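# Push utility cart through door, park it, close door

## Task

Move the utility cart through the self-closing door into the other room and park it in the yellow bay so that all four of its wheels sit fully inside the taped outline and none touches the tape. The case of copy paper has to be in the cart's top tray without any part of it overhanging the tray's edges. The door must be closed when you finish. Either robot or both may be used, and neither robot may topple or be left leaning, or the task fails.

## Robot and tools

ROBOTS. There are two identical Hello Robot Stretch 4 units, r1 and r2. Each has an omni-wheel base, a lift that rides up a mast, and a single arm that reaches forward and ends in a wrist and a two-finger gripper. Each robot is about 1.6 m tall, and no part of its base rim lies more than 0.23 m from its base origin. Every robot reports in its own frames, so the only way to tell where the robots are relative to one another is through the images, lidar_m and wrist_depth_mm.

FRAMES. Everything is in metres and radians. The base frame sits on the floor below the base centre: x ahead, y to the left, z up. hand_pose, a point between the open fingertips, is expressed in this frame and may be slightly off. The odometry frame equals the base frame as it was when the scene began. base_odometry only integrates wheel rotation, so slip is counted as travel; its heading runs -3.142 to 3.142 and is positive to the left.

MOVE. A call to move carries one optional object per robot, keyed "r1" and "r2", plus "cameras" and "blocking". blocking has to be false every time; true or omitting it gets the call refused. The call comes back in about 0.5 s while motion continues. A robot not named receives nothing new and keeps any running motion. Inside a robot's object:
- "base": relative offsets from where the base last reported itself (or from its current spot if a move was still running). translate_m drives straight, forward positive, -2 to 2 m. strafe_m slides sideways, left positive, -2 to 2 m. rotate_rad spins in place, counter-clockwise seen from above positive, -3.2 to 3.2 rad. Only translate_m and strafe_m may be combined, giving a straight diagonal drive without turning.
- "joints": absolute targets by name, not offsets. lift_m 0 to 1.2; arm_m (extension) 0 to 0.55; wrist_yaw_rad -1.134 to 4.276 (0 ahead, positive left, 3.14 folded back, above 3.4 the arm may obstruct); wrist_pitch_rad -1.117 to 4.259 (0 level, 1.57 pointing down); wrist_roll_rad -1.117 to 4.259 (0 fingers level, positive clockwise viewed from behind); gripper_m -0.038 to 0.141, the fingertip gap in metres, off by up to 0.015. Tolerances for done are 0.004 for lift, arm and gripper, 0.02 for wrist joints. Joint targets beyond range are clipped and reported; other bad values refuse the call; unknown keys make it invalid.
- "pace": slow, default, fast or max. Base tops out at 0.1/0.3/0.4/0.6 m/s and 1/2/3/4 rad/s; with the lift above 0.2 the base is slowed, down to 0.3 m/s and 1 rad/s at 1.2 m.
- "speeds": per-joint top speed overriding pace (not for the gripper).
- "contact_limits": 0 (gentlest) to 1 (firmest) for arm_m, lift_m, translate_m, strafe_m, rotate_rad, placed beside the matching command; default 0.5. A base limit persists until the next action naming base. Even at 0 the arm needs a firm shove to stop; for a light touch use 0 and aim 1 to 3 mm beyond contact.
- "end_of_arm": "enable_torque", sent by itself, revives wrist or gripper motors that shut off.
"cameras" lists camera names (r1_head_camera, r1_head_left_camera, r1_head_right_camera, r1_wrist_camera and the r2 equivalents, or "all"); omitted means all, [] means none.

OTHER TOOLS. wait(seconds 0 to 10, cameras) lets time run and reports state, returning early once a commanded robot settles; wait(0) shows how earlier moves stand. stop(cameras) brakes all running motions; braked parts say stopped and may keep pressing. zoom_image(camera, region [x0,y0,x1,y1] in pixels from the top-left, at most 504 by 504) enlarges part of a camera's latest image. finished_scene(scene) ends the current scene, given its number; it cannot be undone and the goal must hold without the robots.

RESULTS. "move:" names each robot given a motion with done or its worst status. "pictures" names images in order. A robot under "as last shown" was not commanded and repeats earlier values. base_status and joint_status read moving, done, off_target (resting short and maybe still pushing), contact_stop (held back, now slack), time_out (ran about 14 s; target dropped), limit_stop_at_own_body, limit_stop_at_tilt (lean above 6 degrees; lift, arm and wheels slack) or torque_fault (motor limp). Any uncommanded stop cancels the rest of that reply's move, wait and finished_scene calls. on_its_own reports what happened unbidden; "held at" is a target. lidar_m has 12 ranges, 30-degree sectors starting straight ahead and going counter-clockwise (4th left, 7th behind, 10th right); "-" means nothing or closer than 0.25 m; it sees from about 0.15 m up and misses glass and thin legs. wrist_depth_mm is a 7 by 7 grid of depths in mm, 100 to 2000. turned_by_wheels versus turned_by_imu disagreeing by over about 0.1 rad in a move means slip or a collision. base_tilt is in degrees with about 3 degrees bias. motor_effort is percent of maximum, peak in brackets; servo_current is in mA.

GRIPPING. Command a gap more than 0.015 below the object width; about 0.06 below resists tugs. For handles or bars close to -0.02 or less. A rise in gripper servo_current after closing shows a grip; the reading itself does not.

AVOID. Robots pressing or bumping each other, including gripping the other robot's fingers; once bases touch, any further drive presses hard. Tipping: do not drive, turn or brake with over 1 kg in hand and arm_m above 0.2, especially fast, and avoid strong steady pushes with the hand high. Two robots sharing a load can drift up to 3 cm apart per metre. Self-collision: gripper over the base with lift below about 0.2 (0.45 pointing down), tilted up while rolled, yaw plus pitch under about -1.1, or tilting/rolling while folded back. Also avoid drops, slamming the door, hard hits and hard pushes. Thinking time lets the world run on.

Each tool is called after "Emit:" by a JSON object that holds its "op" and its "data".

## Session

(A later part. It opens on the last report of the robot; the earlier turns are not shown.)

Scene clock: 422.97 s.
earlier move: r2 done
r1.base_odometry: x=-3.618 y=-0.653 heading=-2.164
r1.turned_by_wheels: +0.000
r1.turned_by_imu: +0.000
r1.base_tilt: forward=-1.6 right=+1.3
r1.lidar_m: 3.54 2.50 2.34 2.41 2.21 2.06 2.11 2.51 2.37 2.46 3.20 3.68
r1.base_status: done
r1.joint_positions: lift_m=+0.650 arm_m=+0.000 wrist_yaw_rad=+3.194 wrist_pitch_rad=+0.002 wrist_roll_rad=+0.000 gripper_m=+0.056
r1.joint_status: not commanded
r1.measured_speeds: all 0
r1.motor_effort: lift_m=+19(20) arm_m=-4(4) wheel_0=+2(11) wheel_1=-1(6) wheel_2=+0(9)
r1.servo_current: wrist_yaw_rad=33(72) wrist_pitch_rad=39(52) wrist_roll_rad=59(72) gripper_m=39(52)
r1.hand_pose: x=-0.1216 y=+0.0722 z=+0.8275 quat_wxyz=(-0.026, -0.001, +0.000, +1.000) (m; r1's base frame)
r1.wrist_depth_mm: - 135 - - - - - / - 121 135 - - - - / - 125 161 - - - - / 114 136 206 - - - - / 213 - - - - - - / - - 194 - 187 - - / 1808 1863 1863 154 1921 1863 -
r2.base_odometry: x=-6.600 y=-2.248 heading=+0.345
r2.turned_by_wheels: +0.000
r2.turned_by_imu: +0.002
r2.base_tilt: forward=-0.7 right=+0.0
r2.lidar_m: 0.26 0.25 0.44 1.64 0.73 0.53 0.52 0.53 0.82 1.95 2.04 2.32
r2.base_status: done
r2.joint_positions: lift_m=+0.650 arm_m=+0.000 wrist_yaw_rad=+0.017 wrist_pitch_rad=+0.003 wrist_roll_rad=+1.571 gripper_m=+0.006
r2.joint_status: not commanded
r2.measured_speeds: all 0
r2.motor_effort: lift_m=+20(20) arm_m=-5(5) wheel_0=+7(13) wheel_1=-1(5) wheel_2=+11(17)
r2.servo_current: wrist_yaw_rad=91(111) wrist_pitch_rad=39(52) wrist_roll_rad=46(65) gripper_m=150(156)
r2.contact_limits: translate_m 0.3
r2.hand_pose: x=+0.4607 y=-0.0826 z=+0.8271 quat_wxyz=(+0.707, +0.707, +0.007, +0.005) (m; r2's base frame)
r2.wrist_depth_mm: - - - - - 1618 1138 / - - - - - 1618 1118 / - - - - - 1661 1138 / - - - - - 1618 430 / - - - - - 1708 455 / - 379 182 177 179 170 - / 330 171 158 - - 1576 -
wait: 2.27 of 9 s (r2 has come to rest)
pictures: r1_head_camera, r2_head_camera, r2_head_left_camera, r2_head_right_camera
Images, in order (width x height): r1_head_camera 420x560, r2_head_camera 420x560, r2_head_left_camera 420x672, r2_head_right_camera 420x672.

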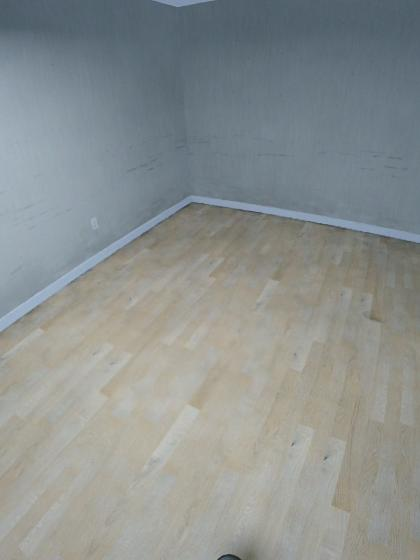

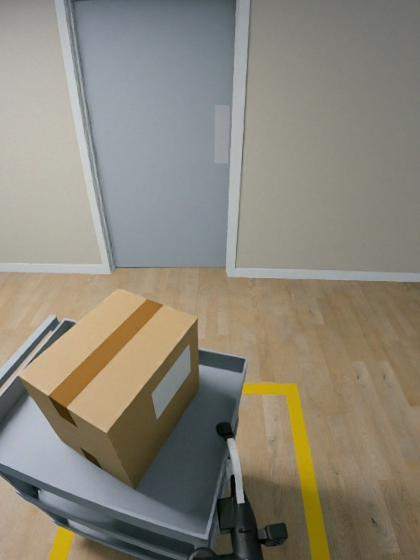

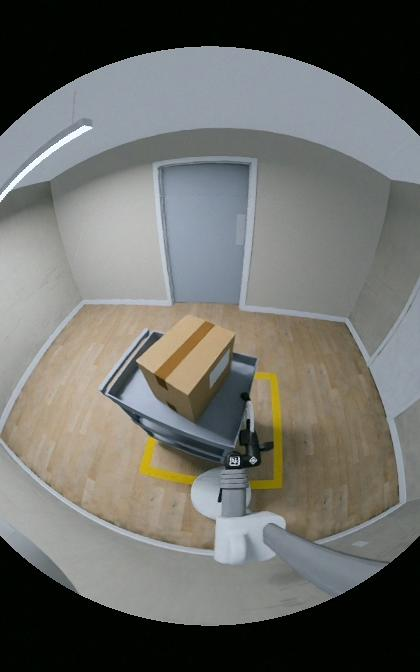

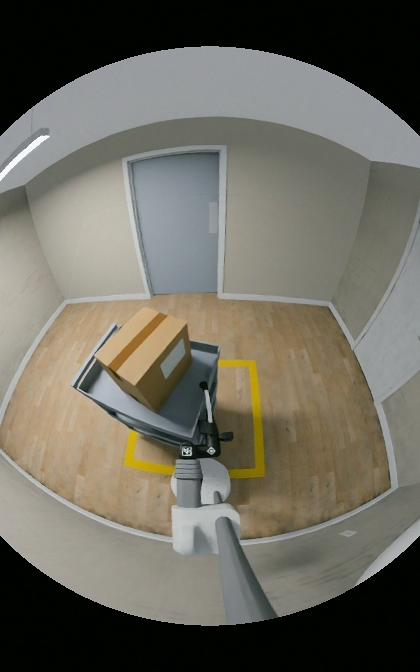

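Emit:
{"op": "move", "data": {"blocking": false, "r2": {"base":{"rotate_rad":0.45},"pace":"slow"}, "cameras": []}}

Emit:
{"op": "wait", "data": {"seconds": 3, "cameras": []}}

Emit:
{"op": "move", "data": {"blocking": false, "r2": {"base":{"translate_m":0.1,"strafe_m":-0.35},"pace":"slow","contact_limits":{"translate_m":0.3}}, "cameras": []}}

Emit:
{"op": "wait", "data": {"seconds": 6, "cameras": ["r2_head_left_camera","r2_head_right_camera","r2_head_camera"]}}

Scene clock: 445.70 s.
move: r2 moving
r1: as last shown
r1.base_tilt: forward=-1.6 right=+1.2
r1.lidar_m: 3.57 2.51 2.34 2.42 2.19 2.09 2.14 2.53 2.38 2.44 3.22 3.65
r1.motor_effort: lift_m=+19(20) arm_m=-4(4) wheel_0=+2(3) wheel_1=-1(1) wheel_2=+0(0)
r1.servo_current: wrist_yaw_rad=52(65) wrist_pitch_rad=39(46) wrist_roll_rad=39(59) gripper_m=39(46)
r1.wrist_depth_mm: - 135 - - - - - / - 121 135 - - - - / - 125 161 - - - - / 114 136 206 - - - - / 213 - - - - - - / - - 194 - 187 - - / 1808 1756 1808 153 1921 1808 -
r2.base_odometry: x=-6.600 y=-2.248 heading=+0.468
r2.turned_by_wheels: +0.123
r2.turned_by_imu: +0.119
r2.base_tilt: forward=-0.7 right=+0.1
r2.lidar_m: 0.25 0.28 0.64 1.23 0.65 0.53 0.53 0.61 0.97 1.95 2.19 0.49
r2.base_status: rotate_rad moving
r2.joint_positions: lift_m=+0.650 arm_m=+0.000 wrist_yaw_rad=-0.005 wrist_pitch_rad=+0.003 wrist_roll_rad=+1.572 gripper_m=+0.006
r2.joint_status: not commanded
r2.measured_speeds: translate_m=-0.001 strafe_m=-0.002 rotate_rad=+0.487 lift_m=+0.001 arm_m=+0.000 wrist_yaw_rad=-0.080 wrist_pitch_rad=+0.000 wrist_roll_rad=+0.000
r2.motor_effort: lift_m=+20(20) arm_m=-4(5) wheel_0=-12(12) wheel_1=-6(7) wheel_2=-13(13)
r2.servo_current: wrist_yaw_rad=46(104) wrist_pitch_rad=39(46) wrist_roll_rad=52(59) gripper_m=150(156)
r2.hand_pose: x=+0.4589 y=-0.0890 z=+0.8271 quat_wxyz=(+0.707, +0.708, -0.001, -0.003) (m; r2's base frame)
r2.wrist_depth_mm: - - - - - 1537 1138 / - - - - - 1708 1118 / - - - - - 1618 1138 / - - - - - 1661 436 / - - - - - 1661 466 / - 355 181 168 176 168 - / 317 301 151 - - 564 -
pictures: none
No camera images: "cameras" was empty.

Scene clock: 446.93 s.
earlier move: r2 done
r1.base_odometry: x=-3.618 y=-0.653 heading=-2.164
r1.turned_by_wheels: +0.000
r1.turned_by_imu: +0.000
r1.base_tilt: forward=-1.6 right=+1.3
r1.lidar_m: 3.58 2.46 2.35 2.41 2.22 2.10 2.16 2.52 2.37 2.46 3.23 3.68
r1.base_status: not commanded
r1.joint_positions: lift_m=+0.650 arm_m=+0.000 wrist_yaw_rad=+3.194 wrist_pitch_rad=+0.002 wrist_roll_rad=+0.000 gripper_m=+0.056
r1.joint_status: not commanded
r1.measured_speeds: all 0
r1.motor_effort: lift_m=+19(20) arm_m=-4(4) wheel_0=+2(3) wheel_1=+0(1) wheel_2=+0(0)
r1.servo_current: wrist_yaw_rad=33(65) wrist_pitch_rad=39(46) wrist_roll_rad=39(72) gripper_m=33(46)
r1.hand_pose: x=-0.1216 y=+0.0722 z=+0.8275 quat_wxyz=(-0.026, -0.001, +0.000, +1.000) (m; r1's base frame)
r1.wrist_depth_mm: - 135 - - - - - / - 121 135 - - - - / - 125 161 - - - - / 115 135 206 - - - - / 213 - - - - - - / - - 194 - 187 - - / 1863 1863 1863 154 1921 1756 -
r2.base_odometry: x=-6.600 y=-2.248 heading=+0.795
r2.turned_by_wheels: +0.326
r2.turned_by_imu: +0.285
r2.base_tilt: forward=-0.7 right=+0.0
r2.lidar_m: 0.26 0.28 2.44 0.80 0.59 0.51 0.53 0.75 1.89 1.98 2.38 0.44
r2.base_status: done
r2.joint_positions: lift_m=+0.650 arm_m=+0.000 wrist_yaw_rad=+0.000 wrist_pitch_rad=+0.003 wrist_roll_rad=+1.571 gripper_m=+0.006
r2.joint_status: not commanded
r2.measured_speeds: all 0
r2.motor_effort: lift_m=+19(20) arm_m=+5(5) wheel_0=+0(23) wheel_1=-4(10) wheel_2=-6(26)
r2.servo_current: wrist_yaw_rad=52(130) wrist_pitch_rad=46(46) wrist_roll_rad=52(59) gripper_m=130(156)
r2.hand_pose: x=+0.4592 y=-0.0875 z=+0.8271 quat_wxyz=(+0.707, +0.707, +0.001, -0.001) (m; r2's base frame)
r2.wrist_depth_mm: 1756 - - - - 1618 1098 / 1863 - - - - 1661 - / - - - - - 1618 424 / - - - - - 1618 - / 347 342 340 - - - - / 320 315 180 169 176 165 - / 300 294 159 - - 691 -
wait: 1.23 of 3 s (r2 has come to rest)
pictures: none
No camera images: "cameras" was empty.

Scene clock: 447.43 s.
move: r2 moving
r1: as last shown
r1.lidar_m: 3.57 2.51 2.36 2.39 2.20 2.07 2.16 2.53 2.37 2.47 3.22 3.65
r1.motor_effort: lift_m=+19(20) arm_m=-4(4) wheel_0=+2(3) wheel_1=-1(1) wheel_2=+0(0)
r1.servo_current: wrist_yaw_rad=59(59) wrist_pitch_rad=33(46) wrist_roll_rad=52(65) gripper_m=39(52)
r1.wrist_depth_mm: - 134 - - - - - / - 121 135 - - - - / - 125 161 - - - - / 115 136 206 - - - - / 215 - - - - - - / - - 193 - 187 - - / 1863 1808 1863 153 1863 1863 -
r2.base_odometry: x=-6.589 y=-2.254 heading=+0.794
r2.turned_by_wheels: +0.000
r2.turned_by_imu: +0.000
r2.base_tilt: forward=-0.7 right=+0.0
r2.lidar_m: 0.26 0.30 2.48 0.84 0.58 0.54 0.57 0.74 1.93 1.99 2.35 0.44
r2.base_status: translate_m moving; strafe_m moving
r2.joint_positions: lift_m=+0.650 arm_m=+0.000 wrist_yaw_rad=+0.001 wrist_pitch_rad=+0.003 wrist_roll_rad=+1.571 gripper_m=+0.006
r2.joint_status: not commanded
r2.measured_speeds: translate_m=+0.013 strafe_m=-0.048 rotate_rad=+0.002 lift_m=+0.000 arm_m=+0.000 wrist_yaw_rad=+0.002 wrist_pitch_rad=+0.000 wrist_roll_rad=+0.000
r2.motor_effort: lift_m=+20(20) arm_m=+5(5) wheel_0=+15(15) wheel_1=-6(9) wheel_2=-9(9)
r2.servo_current: wrist_yaw_rad=52(59) wrist_pitch_rad=46(46) wrist_roll_rad=52(52) gripper_m=130(137)
r2.contact_limits: translate_m 0.3
r2.hand_pose: x=+0.4593 y=-0.0873 z=+0.8271 quat_wxyz=(+0.707, +0.707, +0.001, -0.001) (m; r2's base frame)
r2.wrist_depth_mm: 1808 - - - - 1464 1098 / 1863 - - - - 1618 - / - - - - - 1618 421 / - - - - - 1618 - / 347 343 340 - - - - / 319 315 180 170 175 165 - / 301 296 160 - - 683 -
pictures: none
No camera images: "cameras" was empty.

Scene clock: 451.83 s.
earlier move: r2 done
r1.base_odometry: x=-3.618 y=-0.653 heading=-2.164
r1.turned_by_wheels: +0.000
r1.turned_by_imu: +0.000
r1.base_tilt: forward=-1.6 right=+1.2
r1.lidar_m: 3.54 2.50 2.35 2.43 2.20 2.08 2.14 2.50 2.36 2.45 3.22 3.68
r1.base_status: not commanded
r1.joint_positions: lift_m=+0.650 arm_m=+0.000 wrist_yaw_rad=+3.194 wrist_pitch_rad=+0.002 wrist_roll_rad=+0.000 gripper_m=+0.056
r1.joint_status: not commanded
r1.measured_speeds: all 0
r1.motor_effort: lift_m=+20(20) arm_m=-4(4) wheel_0=+2(3) wheel_1=-1(1) wheel_2=+0(0)
r1.servo_current: wrist_yaw_rad=72(78) wrist_pitch_rad=39(52) wrist_roll_rad=52(65) gripper_m=39(52)
r1.hand_pose: x=-0.1216 y=+0.0722 z=+0.8275 quat_wxyz=(-0.026, -0.001, +0.000, +1.000) (m; r1's base frame)
r1.wrist_depth_mm: - 135 - - - - - / - 121 135 - - - - / - 125 160 - - - - / 114 136 207 - - - - / 214 - - - - - - / - - 194 - 187 - - / 1756 1808 1808 153 1921 1756 -
r2.base_odometry: x=-6.280 y=-2.422 heading=+0.795
r2.turned_by_wheels: +0.001
r2.turned_by_imu: +0.005
r2.base_tilt: forward=-0.6 right=+0.0
r2.lidar_m: 0.26 0.25 0.59 1.19 0.83 0.77 0.81 1.10 1.67 1.71 2.11 0.67
r2.base_status: done
r2.joint_positions: lift_m=+0.650 arm_m=+0.000 wrist_yaw_rad=+0.014 wrist_pitch_rad=+0.003 wrist_roll_rad=+1.571 gripper_m=+0.006
r2.joint_status: not commanded
r2.measured_speeds: all 0
r2.motor_effort: lift_m=+19(20) arm_m=+4(5) wheel_0=+11(17) wheel_1=-3(9) wheel_2=+2(9)
r2.servo_current: wrist_yaw_rad=91(91) wrist_pitch_rad=46(52) wrist_roll_rad=46(65) gripper_m=137(143)
r2.contact_limits: translate_m 0.3
r2.hand_pose: x=+0.4604 y=-0.0835 z=+0.8271 quat_wxyz=(+0.707, +0.707, +0.006, +0.004) (m; r2's base frame)
r2.wrist_depth_mm: 1618 - 1661 - - 1499 1138 / 1708 - - - - 1537 1138 / 1863 - - - - 1661 1138 / - - - - - 1661 430 / - - - - - 1661 473 / 362 351 181 173 179 171 - / 319 303 153 - 142 1808 -
wait: 4.40 of 6 s (r2 has come to rest)
pictures: r2_head_camera, r2_head_left_camera, r2_head_right_camera
Images, in order (width x height): r2_head_camera 420x560, r2_head_left_camera 420x672, r2_head_right_camera 420x672.

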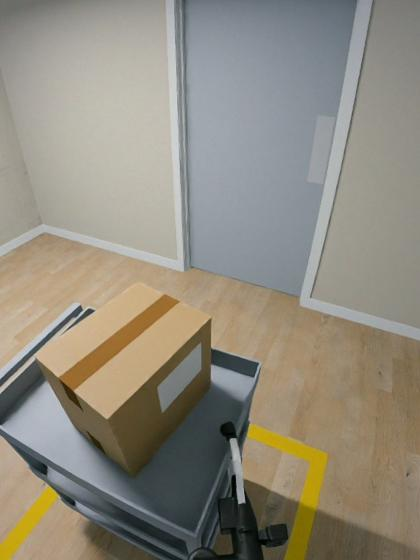

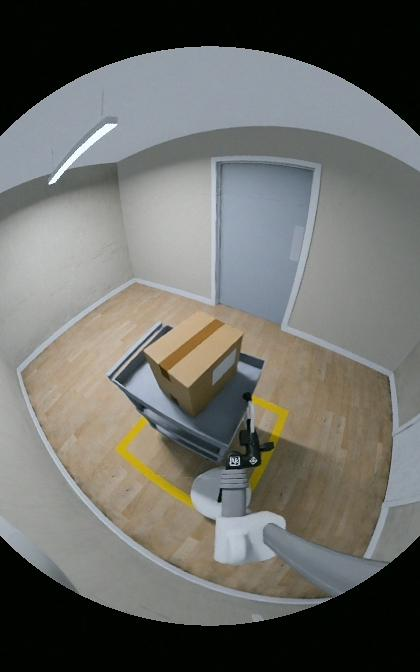

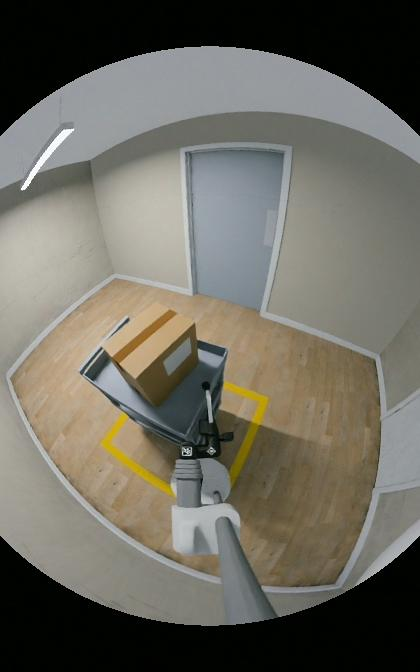

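Emit:
{"op": "move", "data": {"blocking": false, "r2": {"base":{"translate_m":0.18,"strafe_m":-0.1},"pace":"slow","contact_limits":{"translate_m":0.3}}, "cameras": []}}

Emit:
{"op": "wait", "data": {"seconds": 5, "cameras": []}}

Emit:
{"op": "move", "data": {"blocking": false, "r2": {"joints":{"gripper_m":0.12}}, "cameras": []}}

Emit:
{"op": "wait", "data": {"seconds": 2.5, "cameras": ["r2_head_left_camera","r2_head_right_camera","r2_head_camera","r2_wrist_camera"]}}

Scene clock: 467.50 s.
move: r2 moving
r1: as last shown
r1.base_tilt: forward=-1.6 right=+1.3
r1.lidar_m: 3.55 2.50 2.36 2.40 2.21 2.08 2.16 2.53 2.37 2.42 3.21 3.67
r1.motor_effort: lift_m=+19(20) arm_m=-4(4) wheel_0=+2(2) wheel_1=+0(1) wheel_2=+0(0)
r1.servo_current: wrist_yaw_rad=72(72) wrist_pitch_rad=39(46) wrist_roll_rad=46(72) gripper_m=46(46)
r1.wrist_depth_mm: - 135 - - - - - / - 121 135 - - - - / - 125 160 - - - - / 115 135 206 - - - - / 214 - - - - - - / - - 195 - 188 - - / 1808 1863 1808 153 - 1708 -
r2.base_odometry: x=-6.267 y=-2.418 heading=+0.796
r2.turned_by_wheels: +0.001
r2.turned_by_imu: +0.001
r2.base_tilt: forward=-0.7 right=+0.1
r2.lidar_m: 0.25 0.26 0.53 1.19 0.84 0.80 0.83 1.12 1.66 1.69 2.10 0.64
r2.base_status: translate_m moving; strafe_m moving
r2.joint_positions: lift_m=+0.650 arm_m=+0.000 wrist_yaw_rad=+0.014 wrist_pitch_rad=+0.003 wrist_roll_rad=+1.571 gripper_m=+0.006
r2.joint_status: not commanded
r2.measured_speeds: translate_m=+0.049 strafe_m=-0.028 rotate_rad=+0.000 lift_m=+0.000 arm_m=+0.000 wrist_yaw_rad=+0.000 wrist_pitch_rad=+0.000 wrist_roll_rad=+0.000
r2.motor_effort: lift_m=+19(19) arm_m=+5(5) wheel_0=+15(19) wheel_1=+2(4) wheel_2=-10(10)
r2.servo_current: wrist_yaw_rad=85(85) wrist_pitch_rad=39(46) wrist_roll_rad=46(59) gripper_m=137(137)
r2.contact_limits: translate_m 0.3
r2.hand_pose: x=+0.4604 y=-0.0835 z=+0.8271 quat_wxyz=(+0.707, +0.707, +0.006, +0.004) (m; r2's base frame)
r2.wrist_depth_mm: - - 1661 - - 1499 1118 / 1708 - - - - 1537 1118 / 1863 - - - - 1537 1138 / - - - - - 1708 433 / - - - - - 1661 462 / - 353 181 172 179 167 - / 307 301 154 - - 1661 -
pictures: none
No camera images: "cameras" was empty.

Scene clock: 470.20 s.
earlier move: r2 done
r1.base_odometry: x=-3.618 y=-0.653 heading=-2.164
r1.turned_by_wheels: +0.000
r1.turned_by_imu: +0.000
r1.base_tilt: forward=-1.6 right=+1.2
r1.lidar_m: 3.57 2.49 2.34 2.42 2.20 2.09 2.14 2.52 2.36 2.44 3.20 3.64
r1.base_status: not commanded
r1.joint_positions: lift_m=+0.650 arm_m=+0.000 wrist_yaw_rad=+3.194 wrist_pitch_rad=+0.002 wrist_roll_rad=+0.000 gripper_m=+0.056
r1.joint_status: not commanded
r1.measured_speeds: all 0
r1.motor_effort: lift_m=+19(20) arm_m=-4(4) wheel_0=+2(3) wheel_1=-1(1) wheel_2=+0(0)
r1.servo_current: wrist_yaw_rad=46(72) wrist_pitch_rad=33(52) wrist_roll_rad=26(72) gripper_m=46(46)
r1.hand_pose: x=-0.1216 y=+0.0722 z=+0.8275 quat_wxyz=(-0.026, -0.001, +0.000, +1.000) (m; r1's base frame)
r1.wrist_depth_mm: - 135 - - - - - / - 121 135 - - - - / - 125 161 - - - - / 115 135 205 - - - - / 214 - - - - - - / - - 193 - 187 - - / 1863 1808 1808 153 1983 1808 -
r2.base_odometry: x=-6.083 y=-2.363 heading=+0.796
r2.turned_by_wheels: +0.000
r2.turned_by_imu: +0.002
r2.base_tilt: forward=-0.7 right=+0.1
r2.lidar_m: 0.25 0.27 0.54 1.49 1.05 0.98 1.01 1.41 1.64 1.72 1.91 0.63
r2.base_status: done
r2.joint_positions: lift_m=+0.650 arm_m=+0.000 wrist_yaw_rad=+0.013 wrist_pitch_rad=+0.003 wrist_roll_rad=+1.572 gripper_m=+0.006
r2.joint_status: not commanded
r2.measured_speeds: all 0
r2.motor_effort: lift_m=+19(19) arm_m=+5(5) wheel_0=+5(19) wheel_1=+5(12) wheel_2=-6(15)
r2.servo_current: wrist_yaw_rad=78(91) wrist_pitch_rad=39(52) wrist_roll_rad=52(65) gripper_m=137(143)
r2.contact_limits: translate_m 0.3
r2.hand_pose: x=+0.4604 y=-0.0836 z=+0.8271 quat_wxyz=(+0.707, +0.707, +0.006, +0.003) (m; r2's base frame)
r2.wrist_depth_mm: - - 1499 - - 1366 1118 / 1499 - - - - 1430 1138 / 1661 - - - - 1537 1160 / 1708 - - - - 1537 433 / 1983 - - - 1921 1661 455 / - 355 182 168 177 167 - / 306 300 146 - - 1661 -
wait: 2.70 of 5 s (r2 has come to rest)
pictures: none
No camera images: "cameras" was empty.

Scene clock: 470.70 s.
move: r2 moving
r1: as last shown
r1.base_tilt: forward=-1.6 right=+1.3
r1.lidar_m: 3.53 2.49 2.34 2.43 2.20 2.09 2.14 2.54 2.37 2.46 3.20 3.67
r1.motor_effort: lift_m=+19(20) arm_m=-4(4) wheel_0=+1(2) wheel_1=-1(1) wheel_2=+0(0)
r1.servo_current: wrist_yaw_rad=52(52) wrist_pitch_rad=46(46) wrist_roll_rad=46(59) gripper_m=46(46)
r1.wrist_depth_mm: - 135 - - - - - / - 121 135 - - - - / - 125 161 - - - - / 115 135 206 - - - - / 214 - - - - - - / - - 193 - 187 - - / 1863 1808 1808 153 1983 1756 -
r2.base_odometry: x=-6.083 y=-2.363 heading=+0.796
r2.turned_by_wheels: +0.000
r2.turned_by_imu: +0.000
r2.base_tilt: forward=-0.7 right=+0.0
r2.lidar_m: 0.25 0.25 0.53 1.48 1.07 0.99 1.04 1.39 1.66 1.72 1.91 0.63
r2.base_status: not commanded
r2.joint_positions: lift_m=+0.650 arm_m=+0.000 wrist_yaw_rad=+0.008 wrist_pitch_rad=+0.003 wrist_roll_rad=+1.572 gripper_m=+0.025
r2.joint_status: gripper_m moving
r2.measured_speeds: translate_m=+0.000 strafe_m=+0.000 rotate_rad=+0.000 lift_m=+0.000 arm_m=+0.000 wrist_yaw_rad=-0.025 wrist_pitch_rad=+0.000 wrist_roll_rad=+0.000
r2.motor_effort: lift_m=+19(19) arm_m=+4(5) wheel_0=+5(5) wheel_1=+5(5) wheel_2=-6(6)
r2.servo_current: wrist_yaw_rad=65(78) wrist_pitch_rad=39(46) wrist_roll_rad=65(65) gripper_m=85(137)
r2.contact_limits: translate_m 0.3
r2.hand_pose: x=+0.4599 y=-0.0851 z=+0.8271 quat_wxyz=(+0.707, +0.707, +0.004, +0.002) (m; r2's base frame)
r2.wrist_depth_mm: - - 1499 - - 1430 1118 / 1499 - - - - 1430 1138 / 1661 - - - - 1576 1078 / 1756 - - - - 1537 433 / 1921 - - - - 1708 462 / - 359 183 170 180 172 - / 320 301 148 - - 554 -
pictures: none
No camera images: "cameras" was empty.

Scene clock: 472.20 s.
earlier move: r2 done
r1.base_odometry: x=-3.618 y=-0.653 heading=-2.164
r1.turned_by_wheels: +0.000
r1.turned_by_imu: +0.000
r1.base_tilt: forward=-1.6 right=+1.3
r1.lidar_m: 3.58 2.49 2.34 2.43 2.21 2.10 2.15 2.53 2.37 2.44 3.23 3.67
r1.base_status: not commanded
r1.joint_positions: lift_m=+0.650 arm_m=+0.000 wrist_yaw_rad=+3.194 wrist_pitch_rad=+0.002 wrist_roll_rad=+0.000 gripper_m=+0.056
r1.joint_status: not commanded
r1.measured_speeds: all 0
r1.motor_effort: lift_m=+19(20) arm_m=-4(4) wheel_0=+2(2) wheel_1=+0(1) wheel_2=+0(0)
r1.servo_current: wrist_yaw_rad=65(65) wrist_pitch_rad=39(52) wrist_roll_rad=52(65) gripper_m=46(46)
r1.hand_pose: x=-0.1216 y=+0.0722 z=+0.8275 quat_wxyz=(-0.026, -0.001, +0.000, +1.000) (m; r1's base frame)
r1.wrist_depth_mm: - 135 - - - - - / - 121 135 - - - - / - 125 161 - - - - / 115 135 206 - - - - / 214 - - - - - - / - - 194 - 187 - - / 1863 1808 1808 153 1921 1808 -
r2.base_odometry: x=-6.083 y=-2.363 heading=+0.795
r2.turned_by_wheels: -0.001
r2.turned_by_imu: -0.001
r2.base_tilt: forward=-0.7 right=+0.0
r2.lidar_m: 0.25 0.28 0.60 1.51 1.04 0.99 1.04 1.40 1.64 1.71 1.91 0.60
r2.base_status: not commanded
r2.joint_positions: lift_m=+0.650 arm_m=+0.000 wrist_yaw_rad=-0.005 wrist_pitch_rad=+0.003 wrist_roll_rad=+1.572 gripper_m=+0.120
r2.joint_status: all done
r2.measured_speeds: all 0
r2.motor_effort: lift_m=+19(19) arm_m=+4(5) wheel_0=+0(5) wheel_1=+3(6) wheel_2=-6(6)
r2.servo_current: wrist_yaw_rad=39(78) wrist_pitch_rad=46(46) wrist_roll_rad=39(65) gripper_m=59(137)
r2.contact_limits: translate_m 0.3
r2.hand_pose: x=+0.4588 y=-0.0889 z=+0.8271 quat_wxyz=(+0.707, +0.707, -0.001, -0.003) (m; r2's base frame)
r2.wrist_depth_mm: - - - - - - 1138 / 1537 - 1537 - - 1430 1138 / 1537 - - - - 1430 1138 / 1708 - - - - 1576 442 / 1863 - - - - 1576 469 / - 364 194 173 187 508 504 / 330 322 167 - - 1661 -
wait: 1.50 of 2.5 s (r2 has come to rest)
pictures: r2_head_camera, r2_head_left_camera, r2_head_right_camera, r2_wrist_camera
Images, in order (width x height): r2_head_camera 420x560, r2_head_left_camera 420x672, r2_head_right_camera 420x672, r2_wrist_camera 616x392.

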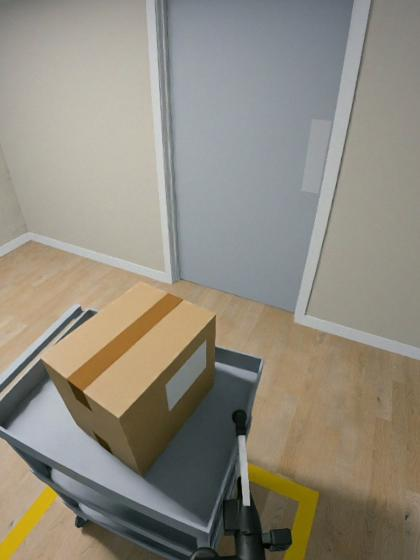

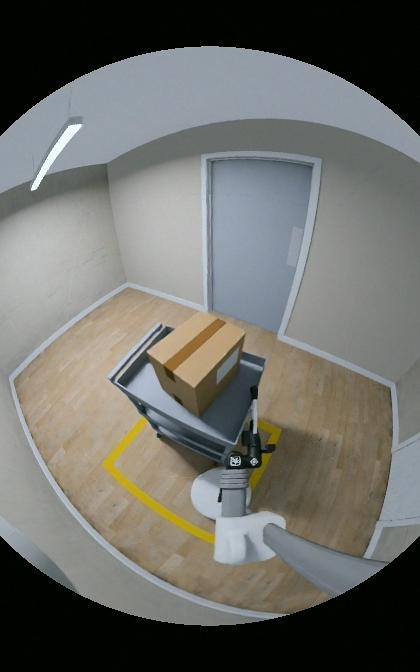

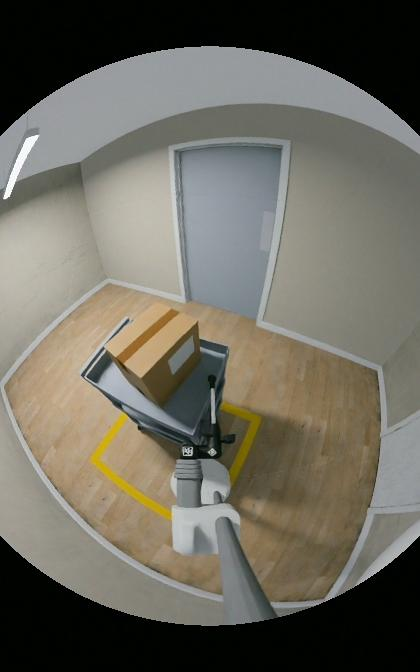

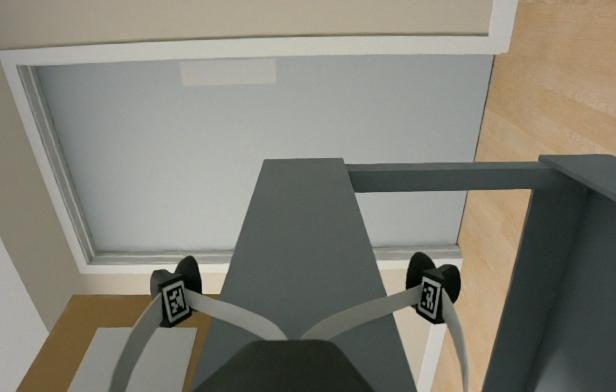

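Emit:
{"op": "move", "data": {"blocking": false, "r2": {"base":{"translate_m":-0.4,"strafe_m":-0.3},"contact_limits":{"translate_m":0.2}}, "cameras": []}}

Emit:
{"op": "wait", "data": {"seconds": 4, "cameras": ["r2_head_left_camera","r2_head_right_camera","r2_head_camera","r2_wrist_camera"]}}

Scene clock: 477.77 s.
move: r2 moving
r1: as last shown
r1.lidar_m: 3.55 2.47 2.35 2.43 2.22 2.09 2.15 2.53 2.38 2.46 3.21 3.66
r1.motor_effort: lift_m=+19(20) arm_m=-4(4) wheel_0=+2(2) wheel_1=-1(1) wheel_2=+0(0)
r1.servo_current: wrist_yaw_rad=46(65) wrist_pitch_rad=39(52) wrist_roll_rad=59(65) gripper_m=33(46)
r1.wrist_depth_mm: - 134 - - - - - / - 121 135 - - - - / - 125 161 - - - - / 115 135 207 - - - - / 213 - - - - - - / - - 193 - 188 - - / 1808 1863 1808 153 1983 1808 -
r2.base_odometry: x=-6.087 y=-2.397 heading=+0.795
r2.turned_by_wheels: +0.000
r2.turned_by_imu: +0.001
r2.base_tilt: forward=-0.7 right=+0.0
r2.lidar_m: 0.25 0.30 0.65 1.45 1.02 0.97 1.00 1.39 1.62 1.68 1.93 1.80
r2.base_status: translate_m moving; strafe_m moving
r2.joint_positions: lift_m=+0.650 arm_m=+0.000 wrist_yaw_rad=-0.003 wrist_pitch_rad=+0.003 wrist_roll_rad=+1.572 gripper_m=+0.120
r2.joint_status: not commanded
r2.measured_speeds: translate_m=-0.105 strafe_m=-0.080 rotate_rad=-0.003 lift_m=+0.000 arm_m=+0.000 wrist_yaw_rad=+0.000 wrist_pitch_rad=+0.000 wrist_roll_rad=+0.000
r2.motor_effort: lift_m=+19(19) arm_m=+4(5) wheel_0=+8(8) wheel_1=-10(11) wheel_2=+11(12)
r2.servo_current: wrist_yaw_rad=39(65) wrist_pitch_rad=46(46) wrist_roll_rad=33(52) gripper_m=52(59)
r2.contact_limits: translate_m 0.2
r2.hand_pose: x=+0.4590 y=-0.0882 z=+0.8271 quat_wxyz=(+0.707, +0.707, +0.000, -0.002) (m; r2's base frame)
r2.wrist_depth_mm: - - - - - 1397 1098 / 1537 - 1499 - - 1430 1118 / 1618 - - - - 1499 1098 / 1808 - - - - 1618 455 / 1921 - - - 1983 1576 488 / - 382 195 - 186 525 - / 359 340 332 - - 1863 -
pictures: none
No camera images: "cameras" was empty.

Scene clock: 480.33 s.
earlier move: r2 done
r1.base_odometry: x=-3.618 y=-0.653 heading=-2.164
r1.turned_by_wheels: +0.000
r1.turned_by_imu: +0.000
r1.base_tilt: forward=-1.6 right=+1.3
r1.lidar_m: 3.56 2.48 2.34 2.42 2.21 2.08 2.14 2.53 2.36 2.45 3.22 3.65
r1.base_status: not commanded
r1.joint_positions: lift_m=+0.650 arm_m=+0.000 wrist_yaw_rad=+3.194 wrist_pitch_rad=+0.002 wrist_roll_rad=+0.000 gripper_m=+0.056
r1.joint_status: not commanded
r1.measured_speeds: all 0
r1.motor_effort: lift_m=+19(20) arm_m=-4(4) wheel_0=+2(3) wheel_1=-1(1) wheel_2=+0(0)
r1.servo_current: wrist_yaw_rad=65(72) wrist_pitch_rad=39(52) wrist_roll_rad=33(65) gripper_m=46(52)
r1.hand_pose: x=-0.1216 y=+0.0722 z=+0.8275 quat_wxyz=(-0.026, -0.001, +0.000, +1.000) (m; r1's base frame)
r1.wrist_depth_mm: - 135 - - - - - / - 121 135 - - - - / - 125 161 - - - - / 114 135 206 - - - - / 214 - - - - - - / - - 194 - 187 - - / 1756 1756 1863 154 1863 1808 -
r2.base_odometry: x=-6.149 y=-2.859 heading=+0.795
r2.turned_by_wheels: +0.000
r2.turned_by_imu: +0.000
r2.base_tilt: forward=-0.7 right=+0.0
r2.lidar_m: 0.84 0.69 1.25 1.18 0.85 0.78 0.82 1.12 1.22 1.26 1.71 2.01
r2.base_status: done
r2.joint_positions: lift_m=+0.650 arm_m=+0.000 wrist_yaw_rad=-0.003 wrist_pitch_rad=+0.003 wrist_roll_rad=+1.572 gripper_m=+0.120
r2.joint_status: not commanded
r2.measured_speeds: all 0
r2.motor_effort: lift_m=+19(19) arm_m=+5(5) wheel_0=+5(9) wheel_1=-3(12) wheel_2=+4(12)
r2.servo_current: wrist_yaw_rad=52(65) wrist_pitch_rad=46(46) wrist_roll_rad=59(59) gripper_m=46(59)
r2.contact_limits: translate_m 0.2
r2.hand_pose: x=+0.4590 y=-0.0882 z=+0.8271 quat_wxyz=(+0.707, +0.707, +0.000, -0.002) (m; r2's base frame)
r2.wrist_depth_mm: - - - - - 1397 1118 / - - - - - 1499 1138 / - - 1863 - - 1537 1138 / 1983 - - - - 1661 1160 / - - - - - 1618 1138 / - - 199 - 200 1366 1205 / - - - - - - -
wait: 2.57 of 4 s (r2 has come to rest)
pictures: r2_head_camera, r2_head_left_camera, r2_head_right_camera, r2_wrist_camera
Images, in order (width x height): r2_head_camera 420x560, r2_head_left_camera 420x672, r2_head_right_camera 420x672, r2_wrist_camera 616x392.

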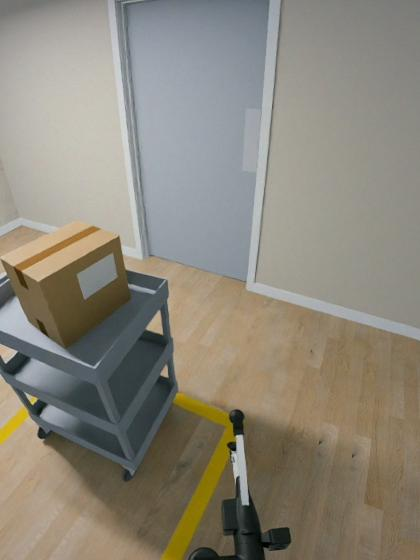

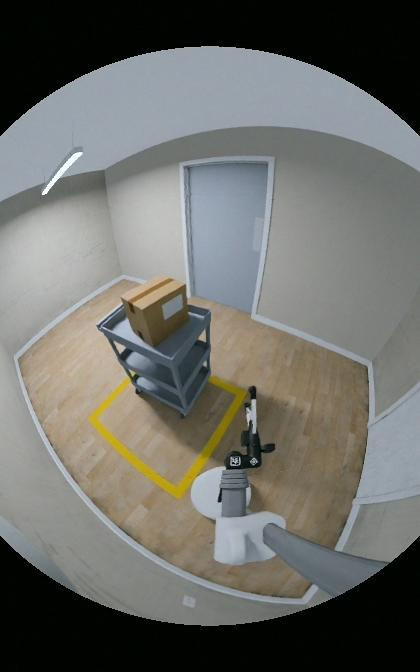

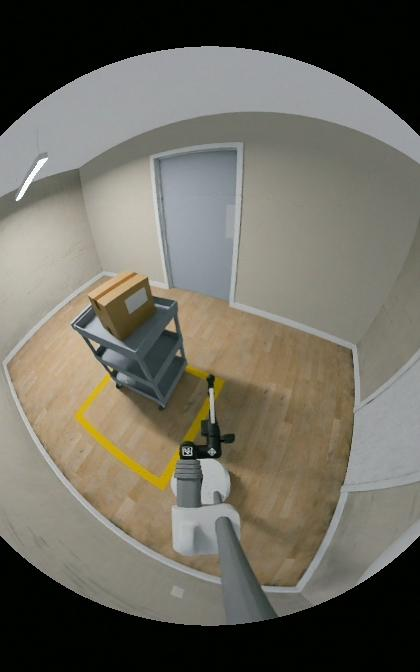

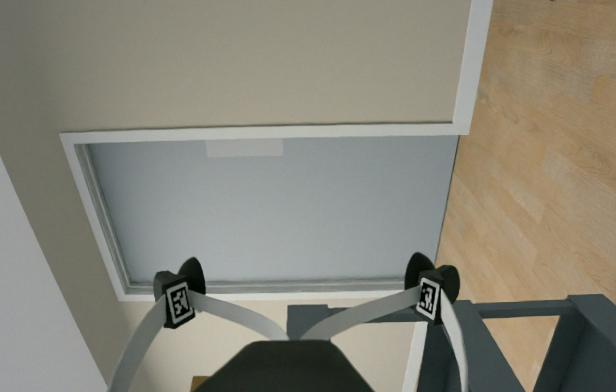

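Emit:
{"op": "move", "data": {"blocking": false, "r2": {"base":{"rotate_rad":-0.45},"joints":{"gripper_m":0.141}}, "cameras": []}}

Emit:
{"op": "wait", "data": {"seconds": 2, "cameras": []}}

Emit:
{"op": "move", "data": {"blocking": false, "r2": {"base":{"strafe_m":1.05}}, "cameras": []}}

Emit:
{"op": "wait", "data": {"seconds": 6, "cameras": ["r2_head_left_camera","r2_head_camera","r2_wrist_camera"]}}

Scene clock: 504.27 s.
move: r2 moving
r1: as last shown
r1.lidar_m: 3.60 2.49 2.35 2.43 2.22 2.08 2.13 2.52 2.37 2.41 3.22 3.67
r1.motor_effort: lift_m=+20(20) arm_m=-4(4) wheel_0=+2(2) wheel_1=-1(1) wheel_2=+0(0)
r1.servo_current: wrist_yaw_rad=46(52) wrist_pitch_rad=46(46) wrist_roll_rad=39(65) gripper_m=39(46)
r1.wrist_depth_mm: - 135 - - - - - / - 121 135 - - - - / - 125 161 - - - - / 114 135 206 - - - - / 214 - - - - - - / - - 194 - 188 - - / 1863 1808 1808 153 1983 1808 -
r2.base_odometry: x=-6.149 y=-2.858 heading=+0.544
r2.turned_by_wheels: -0.251
r2.turned_by_imu: -0.244
r2.base_tilt: forward=-0.6 right=+0.1
r2.lidar_m: 2.00 0.69 0.78 1.68 0.93 0.77 0.79 0.93 1.23 1.22 1.38 2.03
r2.base_status: rotate_rad moving
r2.joint_positions: lift_m=+0.650 arm_m=+0.000 wrist_yaw_rad=-0.002 wrist_pitch_rad=+0.003 wrist_roll_rad=+1.572 gripper_m=+0.132
r2.joint_status: gripper_m moving
r2.measured_speeds: translate_m=+0.001 strafe_m=+0.003 rotate_rad=-0.935 lift_m=+0.000 arm_m=+0.000 wrist_yaw_rad=+0.000 wrist_pitch_rad=+0.000 wrist_roll_rad=+0.000
r2.motor_effort: lift_m=+19(19) arm_m=+5(5) wheel_0=+7(8) wheel_1=+7(11) wheel_2=+9(10)
r2.servo_current: wrist_yaw_rad=46(59) wrist_pitch_rad=39(46) wrist_roll_rad=52(59) gripper_m=78(91)
r2.hand_pose: x=+0.4590 y=-0.0881 z=+0.8271 quat_wxyz=(+0.707, +0.707, +0.000, -0.002) (m; r2's base frame)
r2.wrist_depth_mm: - - - - - 1397 1118 / - - - - - 1537 1118 / - - - - - 1499 1138 / - - - - - 1499 1160 / 1863 - - - - 1576 1160 / - - 218 - 219 1397 1160 / - - - - - 1808 1138
pictures: none
No camera images: "cameras" was empty.

Scene clock: 505.00 s.
earlier move: r2 done
r1.base_odometry: x=-3.618 y=-0.653 heading=-2.164
r1.turned_by_wheels: +0.000
r1.turned_by_imu: +0.000
r1.base_tilt: forward=-1.6 right=+1.3
r1.lidar_m: 3.58 2.51 2.34 2.43 2.21 2.08 2.13 2.52 2.38 2.46 3.24 3.67
r1.base_status: not commanded
r1.joint_positions: lift_m=+0.650 arm_m=+0.000 wrist_yaw_rad=+3.194 wrist_pitch_rad=+0.002 wrist_roll_rad=+0.000 gripper_m=+0.056
r1.joint_status: not commanded
r1.measured_speeds: all 0
r1.motor_effort: lift_m=+20(20) arm_m=-4(4) wheel_0=+2(2) wheel_1=+0(1) wheel_2=+0(0)
r1.servo_current: wrist_yaw_rad=46(65) wrist_pitch_rad=33(46) wrist_roll_rad=33(65) gripper_m=52(52)
r1.hand_pose: x=-0.1216 y=+0.0722 z=+0.8275 quat_wxyz=(-0.026, -0.001, +0.000, +1.000) (m; r1's base frame)
r1.wrist_depth_mm: - 135 - - - - - / - 121 135 - - - - / - 125 160 - - - - / 115 135 206 - - - - / 214 - - - - - - / - - 193 - 187 - - / 1756 1808 1863 153 1921 1808 -
r2.base_odometry: x=-6.149 y=-2.858 heading=+0.346
r2.turned_by_wheels: -0.198
r2.turned_by_imu: -0.193
r2.base_tilt: forward=-0.7 right=+0.1
r2.lidar_m: 2.01 0.77 0.69 2.62 1.08 0.82 0.79 0.82 1.20 1.22 1.26 1.89
r2.base_status: done
r2.joint_positions: lift_m=+0.650 arm_m=+0.000 wrist_yaw_rad=-0.002 wrist_pitch_rad=+0.003 wrist_roll_rad=+1.572 gripper_m=+0.141
r2.joint_status: all done
r2.measured_speeds: all 0
r2.motor_effort: lift_m=+19(19) arm_m=+4(5) wheel_0=+5(8) wheel_1=+2(11) wheel_2=+5(10)
r2.servo_current: wrist_yaw_rad=52(59) wrist_pitch_rad=46(46) wrist_roll_rad=52(59) gripper_m=52(91)
r2.hand_pose: x=+0.4590 y=-0.0881 z=+0.8271 quat_wxyz=(+0.707, +0.707, +0.000, -0.002) (m; r2's base frame)
r2.wrist_depth_mm: - - - - - 1537 1098 / - - - - - 1464 1118 / - - - - - 1537 1160 / - - - - - 1537 1160 / - - - - - 1430 1138 / - 185 196 158 183 1366 1160 / 1863 - - - - 1661 1160
wait: 0.73 of 2 s (r2 has come to rest)
pictures: none
No camera images: "cameras" was empty.

Scene clock: 505.50 s.
move: r2 moving
r1: as last shown
r1.lidar_m: 3.58 2.49 2.33 2.43 2.21 2.08 2.14 2.50 2.38 2.44 3.22 3.66
r1.motor_effort: lift_m=+19(20) arm_m=-4(4) wheel_0=+2(3) wheel_1=-1(1) wheel_2=+0(0)
r1.servo_current: wrist_yaw_rad=39(65) wrist_pitch_rad=39(46) wrist_roll_rad=33(59) gripper_m=33(52)
r1.wrist_depth_mm: - 135 - - - - - / - 121 135 - - - - / - 125 161 - - - - / 115 135 206 - - - - / 215 - - - - - - / - - 193 - 187 - - / 1808 1808 1863 153 1921 1808 -
r2.base_odometry: x=-6.161 y=-2.824 heading=+0.347
r2.turned_by_wheels: +0.000
r2.turned_by_imu: +0.000
r2.base_tilt: forward=-0.7 right=+0.0
r2.lidar_m: 2.01 0.70 0.64 2.59 1.09 0.79 0.78 0.82 1.17 1.24 1.27 1.93
r2.base_status: strafe_m moving
r2.joint_positions: lift_m=+0.650 arm_m=+0.000 wrist_yaw_rad=-0.002 wrist_pitch_rad=+0.003 wrist_roll_rad=+1.572 gripper_m=+0.141
r2.joint_status: not commanded
r2.measured_speeds: translate_m=+0.000 strafe_m=+0.141 rotate_rad=-0.002 lift_m=+0.000 arm_m=+0.000 wrist_yaw_rad=+0.000 wrist_pitch_rad=+0.000 wrist_roll_rad=+0.000
r2.motor_effort: lift_m=+19(19) arm_m=+5(5) wheel_0=-7(12) wheel_1=+14(14) wheel_2=+0(3)
r2.servo_current: wrist_yaw_rad=46(59) wrist_pitch_rad=33(46) wrist_roll_rad=52(59) gripper_m=46(59)
r2.hand_pose: x=+0.4590 y=-0.0881 z=+0.8271 quat_wxyz=(+0.707, +0.707, +0.000, -0.002) (m; r2's base frame)
r2.wrist_depth_mm: - - - - - 1537 1118 / - - - - - 1499 1138 / - - - - - 1537 1138 / - - - - - 1537 1138 / - - - - - 1464 1138 / - 184 196 158 182 1366 1160 / 1808 - - - - 1708 1160
pictures: none
No camera images: "cameras" was empty.

Scene clock: 509.83 s.
earlier move: r2 done
r1.base_odometry: x=-3.618 y=-0.653 heading=-2.164
r1.turned_by_wheels: +0.000
r1.turned_by_imu: +0.000
r1.base_tilt: forward=-1.6 right=+1.2
r1.lidar_m: 3.55 2.47 2.36 2.42 2.22 2.10 2.15 2.53 2.38 2.45 3.18 3.68
r1.base_status: not commanded
r1.joint_positions: lift_m=+0.650 arm_m=+0.000 wrist_yaw_rad=+3.194 wrist_pitch_rad=+0.002 wrist_roll_rad=+0.000 gripper_m=+0.056
r1.joint_status: not commanded
r1.measured_speeds: all 0
r1.motor_effort: lift_m=+20(20) arm_m=-4(4) wheel_0=+2(3) wheel_1=-1(1) wheel_2=+0(0)
r1.servo_current: wrist_yaw_rad=46(72) wrist_pitch_rad=39(52) wrist_roll_rad=39(72) gripper_m=46(52)
r1.hand_pose: x=-0.1216 y=+0.0723 z=+0.8275 quat_wxyz=(-0.026, -0.001, +0.000, +1.000) (m; r1's base frame)
r1.wrist_depth_mm: - 135 - - - - - / - 121 135 - - - - / - 125 161 - - - - / 115 135 206 - - - - / 214 - - - - - - / - - 194 - 187 - - / 1808 1756 1863 154 1921 1808 -
r2.base_odometry: x=-6.505 y=-1.871 heading=+0.346
r2.turned_by_wheels: -0.001
r2.turned_by_imu: -0.051
r2.base_tilt: forward=-0.7 right=+0.1
r2.lidar_m: 0.41 0.59 2.59 2.49 1.11 0.80 0.75 0.80 1.11 2.23 2.33 0.56
r2.base_status: done
r2.joint_positions: lift_m=+0.650 arm_m=+0.000 wrist_yaw_rad=-0.003 wrist_pitch_rad=+0.003 wrist_roll_rad=+1.568 gripper_m=+0.141
r2.joint_status: not commanded
r2.measured_speeds: all 0
r2.motor_effort: lift_m=+19(19) arm_m=+5(5) wheel_0=-4(22) wheel_1=+2(14) wheel_2=-2(13)
r2.servo_current: wrist_yaw_rad=33(182) wrist_pitch_rad=46(52) wrist_roll_rad=46(65) gripper_m=46(59)
r2.hand_pose: x=+0.4590 y=-0.0882 z=+0.8271 quat_wxyz=(+0.708, +0.706, +0.000, -0.002) (m; r2's base frame)
r2.wrist_depth_mm: - - - - - 1576 1138 / - - - - - 1618 554 / - - 1863 - - - - / 1756 517 517 - - - - / 1808 459 455 - - - - / 1756 399 216 158 196 200 204 / 373 368 368 - - 205 -
wait: 4.33 of 6 s (r2 has come to rest)
pictures: r2_head_camera, r2_head_left_camera, r2_wrist_camera
Images, in order (width x height): r2_head_camera 420x560, r2_head_left_camera 420x672, r2_wrist_camera 616x392.

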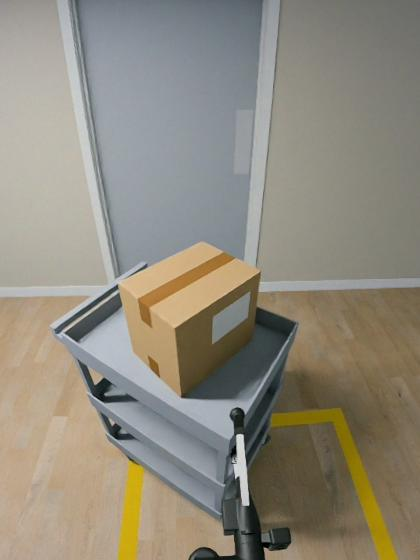

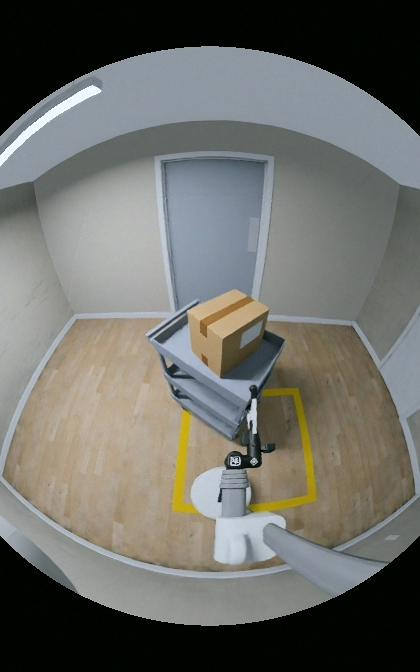

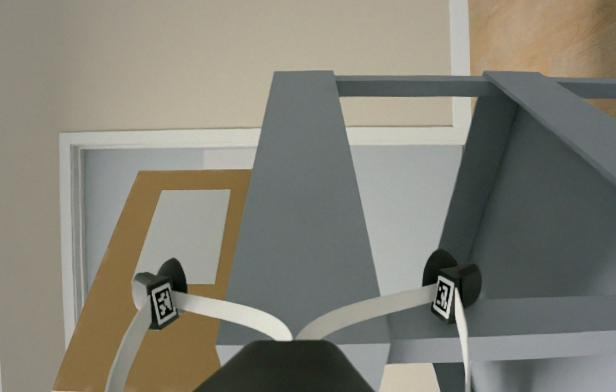

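Emit:
{"op": "move", "data": {"cameras": ["r2_head_camera","r2_head_left_camera","r2_wrist_camera"], "blocking": false}}

Scene clock: 529.17 s.
r1.base_odometry: x=-3.618 y=-0.653 heading=-2.164
r1.turned_by_wheels: +0.000
r1.turned_by_imu: +0.000
r1.base_tilt: forward=-1.6 right=+1.3
r1.lidar_m: 3.55 2.48 2.36 2.43 2.22 2.08 2.17 2.52 2.37 2.45 3.19 3.68
r1.base_status: not commanded
r1.joint_positions: lift_m=+0.650 arm_m=+0.000 wrist_yaw_rad=+3.194 wrist_pitch_rad=+0.002 wrist_roll_rad=+0.000 gripper_m=+0.056
r1.joint_status: not commanded
r1.measured_speeds: all 0
r1.motor_effort: lift_m=+20(20) arm_m=-4(4) wheel_0=+2(3) wheel_1=-1(1) wheel_2=+0(0)
r1.servo_current: wrist_yaw_rad=33(72) wrist_pitch_rad=46(52) wrist_roll_rad=33(72) gripper_m=39(52)
r1.hand_pose: x=-0.1216 y=+0.0722 z=+0.8275 quat_wxyz=(-0.026, -0.001, +0.000, +1.000) (m; r1's base frame)
r1.wrist_depth_mm: - 135 - - - - - / - 121 135 - - - - / - 125 161 - - - - / 115 135 206 - - - - / 215 - - - - - - / - - 194 - 187 - - / 1808 1863 1808 153 1863 1808 -
r2.base_odometry: x=-6.505 y=-1.871 heading=+0.346
r2.turned_by_wheels: +0.000
r2.turned_by_imu: +0.000
r2.base_tilt: forward=-0.7 right=+0.1
r2.lidar_m: 0.40 0.61 2.60 2.48 1.08 0.80 0.75 0.79 1.08 2.25 2.33 0.56
r2.base_status: done
r2.joint_positions: lift_m=+0.650 arm_m=+0.000 wrist_yaw_rad=-0.003 wrist_pitch_rad=+0.003 wrist_roll_rad=+1.568 gripper_m=+0.141
r2.joint_status: not commanded
r2.measured_speeds: all 0
r2.motor_effort: lift_m=+19(19) arm_m=+4(5) wheel_0=-5(22) wheel_1=+2(14) wheel_2=-2(13)
r2.servo_current: wrist_yaw_rad=59(182) wrist_pitch_rad=46(52) wrist_roll_rad=33(65) gripper_m=52(59)
r2.hand_pose: x=+0.4590 y=-0.0882 z=+0.8271 quat_wxyz=(+0.708, +0.706, +0.000, -0.002) (m; r2's base frame)
r2.wrist_depth_mm: - - - - - 1618 1138 / - - - - - 1661 554 / - - 1921 - - - - / 1808 517 517 - - - - / 1756 455 459 - - - - / 1863 397 216 158 196 200 204 / 373 368 368 - - 206 -
pictures: r2_head_camera, r2_head_left_camera, r2_wrist_camera
Images, in order (width x height): r2_head_camera 420x560, r2_head_left_camera 420x672, r2_wrist_camera 616x392.

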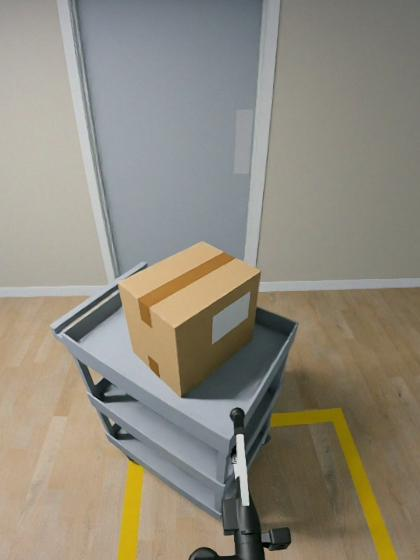

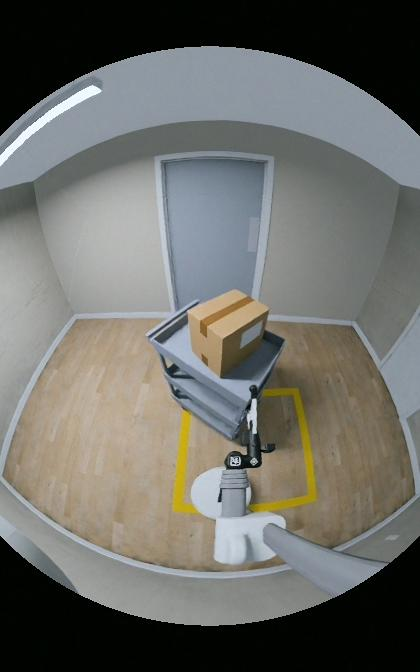

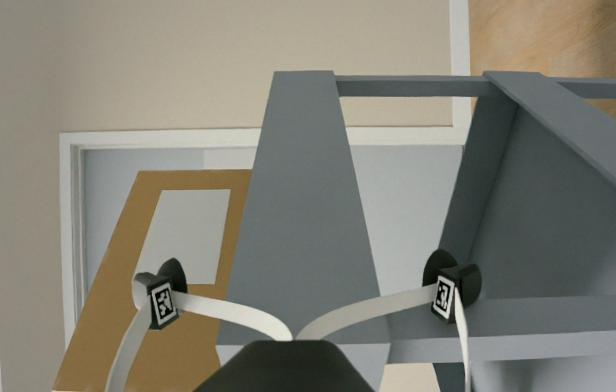

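Emit:
{"op": "move", "data": {"r2": {"base":{"translate_m":0.11,"strafe_m":0.04},"pace":"slow","contact_limits":{"translate_m":0.15}}, "cameras": [], "blocking": false}}

Emit:
{"op": "wait", "data": {"seconds": 5, "cameras": ["r2_wrist_camera","r2_head_camera"]}}

Scene clock: 552.37 s.
move: r2 moving
r1: as last shown
r1.lidar_m: 3.55 2.48 2.35 2.42 2.21 2.08 2.14 2.53 2.36 2.42 3.22 3.68
r1.motor_effort: lift_m=+19(20) arm_m=-4(4) wheel_0=+2(2) wheel_1=-1(1) wheel_2=+0(0)
r1.servo_current: wrist_yaw_rad=52(59) wrist_pitch_rad=39(52) wrist_roll_rad=46(59) gripper_m=46(46)
r1.wrist_depth_mm: - 135 - - - - - / - 121 135 - - - - / - 125 161 - - - - / 114 135 207 - - - - / 213 - - - - - - / - - 194 - 188 - - / 1808 1863 1863 153 1863 1808 -
r2.base_odometry: x=-6.495 y=-1.862 heading=+0.346
r2.turned_by_wheels: +0.000
r2.turned_by_imu: +0.000
r2.base_tilt: forward=-0.7 right=+0.1
r2.lidar_m: 0.41 0.58 2.59 2.48 1.11 0.79 0.77 0.83 1.15 2.22 2.33 0.53
r2.base_status: translate_m moving; strafe_m moving
r2.joint_positions: lift_m=+0.650 arm_m=+0.000 wrist_yaw_rad=-0.003 wrist_pitch_rad=+0.003 wrist_roll_rad=+1.568 gripper_m=+0.141
r2.joint_status: not commanded
r2.measured_speeds: translate_m=+0.049 strafe_m=+0.017 rotate_rad=+0.001 lift_m=+0.000 arm_m=+0.000 wrist_yaw_rad=+0.000 wrist_pitch_rad=+0.000 wrist_roll_rad=+0.000
r2.motor_effort: lift_m=+19(19) arm_m=+5(5) wheel_0=+2(7) wheel_1=+6(8) wheel_2=-11(11)
r2.servo_current: wrist_yaw_rad=46(52) wrist_pitch_rad=46(46) wrist_roll_rad=59(59) gripper_m=46(59)
r2.contact_limits: translate_m 0.15
r2.hand_pose: x=+0.4590 y=-0.0882 z=+0.8271 quat_wxyz=(+0.708, +0.706, +0.000, -0.002) (m; r2's base frame)
r2.wrist_depth_mm: - - - - - 1618 1118 / - - - - - 1618 504 / - - 1863 - - - - / 1756 512 512 - - - - / 1808 452 459 - - - - / 1756 389 216 158 194 194 198 / 359 359 355 - 192 192 -
pictures: none
No camera images: "cameras" was empty.

Scene clock: 554.27 s.
earlier move: r2 done
r1.base_odometry: x=-3.618 y=-0.653 heading=-2.164
r1.turned_by_wheels: +0.000
r1.turned_by_imu: +0.000
r1.base_tilt: forward=-1.6 right=+1.3
r1.lidar_m: 3.56 2.49 2.35 2.44 2.20 2.08 2.15 2.52 2.38 2.44 3.22 3.66
r1.base_status: not commanded
r1.joint_positions: lift_m=+0.650 arm_m=+0.000 wrist_yaw_rad=+3.194 wrist_pitch_rad=+0.002 wrist_roll_rad=+0.000 gripper_m=+0.056
r1.joint_status: not commanded
r1.measured_speeds: all 0
r1.motor_effort: lift_m=+20(20) arm_m=-4(4) wheel_0=+2(3) wheel_1=-1(1) wheel_2=+0(0)
r1.servo_current: wrist_yaw_rad=52(65) wrist_pitch_rad=39(52) wrist_roll_rad=46(59) gripper_m=39(46)
r1.hand_pose: x=-0.1216 y=+0.0722 z=+0.8275 quat_wxyz=(-0.026, -0.001, +0.000, +1.000) (m; r1's base frame)
r1.wrist_depth_mm: - 135 - - - - - / - 121 135 - - - - / - 125 161 - - - - / 115 135 206 - - - - / 213 - - - - - - / - - 194 - 187 - - / 1863 1808 1808 153 1921 1808 -
r2.base_odometry: x=-6.415 y=-1.796 heading=+0.346
r2.turned_by_wheels: +0.000
r2.turned_by_imu: +0.000
r2.base_tilt: forward=-0.7 right=+0.1
r2.lidar_m: 0.33 0.47 2.56 2.44 1.27 0.91 0.86 0.91 1.25 2.28 2.37 0.48
r2.base_status: done
r2.joint_positions: lift_m=+0.650 arm_m=+0.000 wrist_yaw_rad=-0.005 wrist_pitch_rad=+0.003 wrist_roll_rad=+1.568 gripper_m=+0.141
r2.joint_status: not commanded
r2.measured_speeds: all 0
r2.motor_effort: lift_m=+19(19) arm_m=+5(5) wheel_0=+3(7) wheel_1=+5(8) wheel_2=-10(14)
r2.servo_current: wrist_yaw_rad=59(65) wrist_pitch_rad=39(46) wrist_roll_rad=39(59) gripper_m=52(59)
r2.contact_limits: translate_m 0.15
r2.hand_pose: x=+0.4588 y=-0.0889 z=+0.8271 quat_wxyz=(+0.708, +0.706, -0.001, -0.003) (m; r2's base frame)
r2.wrist_depth_mm: - - - - - 1537 1078 / - - - - - 1537 466 / 1708 - 315 - - 554 - / 1708 433 433 - - - - / 1661 392 392 - - - - / 366 345 184 179 184 189 - / 330 327 315 - - - -
wait: 1.90 of 5 s (r2 has come to rest)
pictures: r2_head_camera, r2_wrist_camera
Images, in order (width x height): r2_head_camera 420x560, r2_wrist_camera 616x392.

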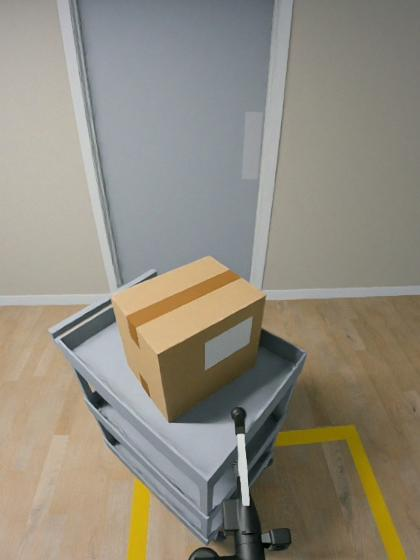

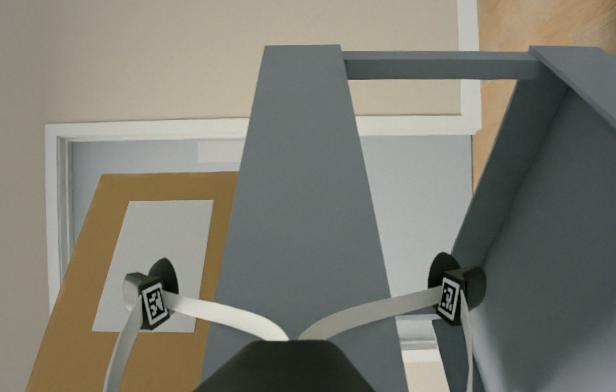

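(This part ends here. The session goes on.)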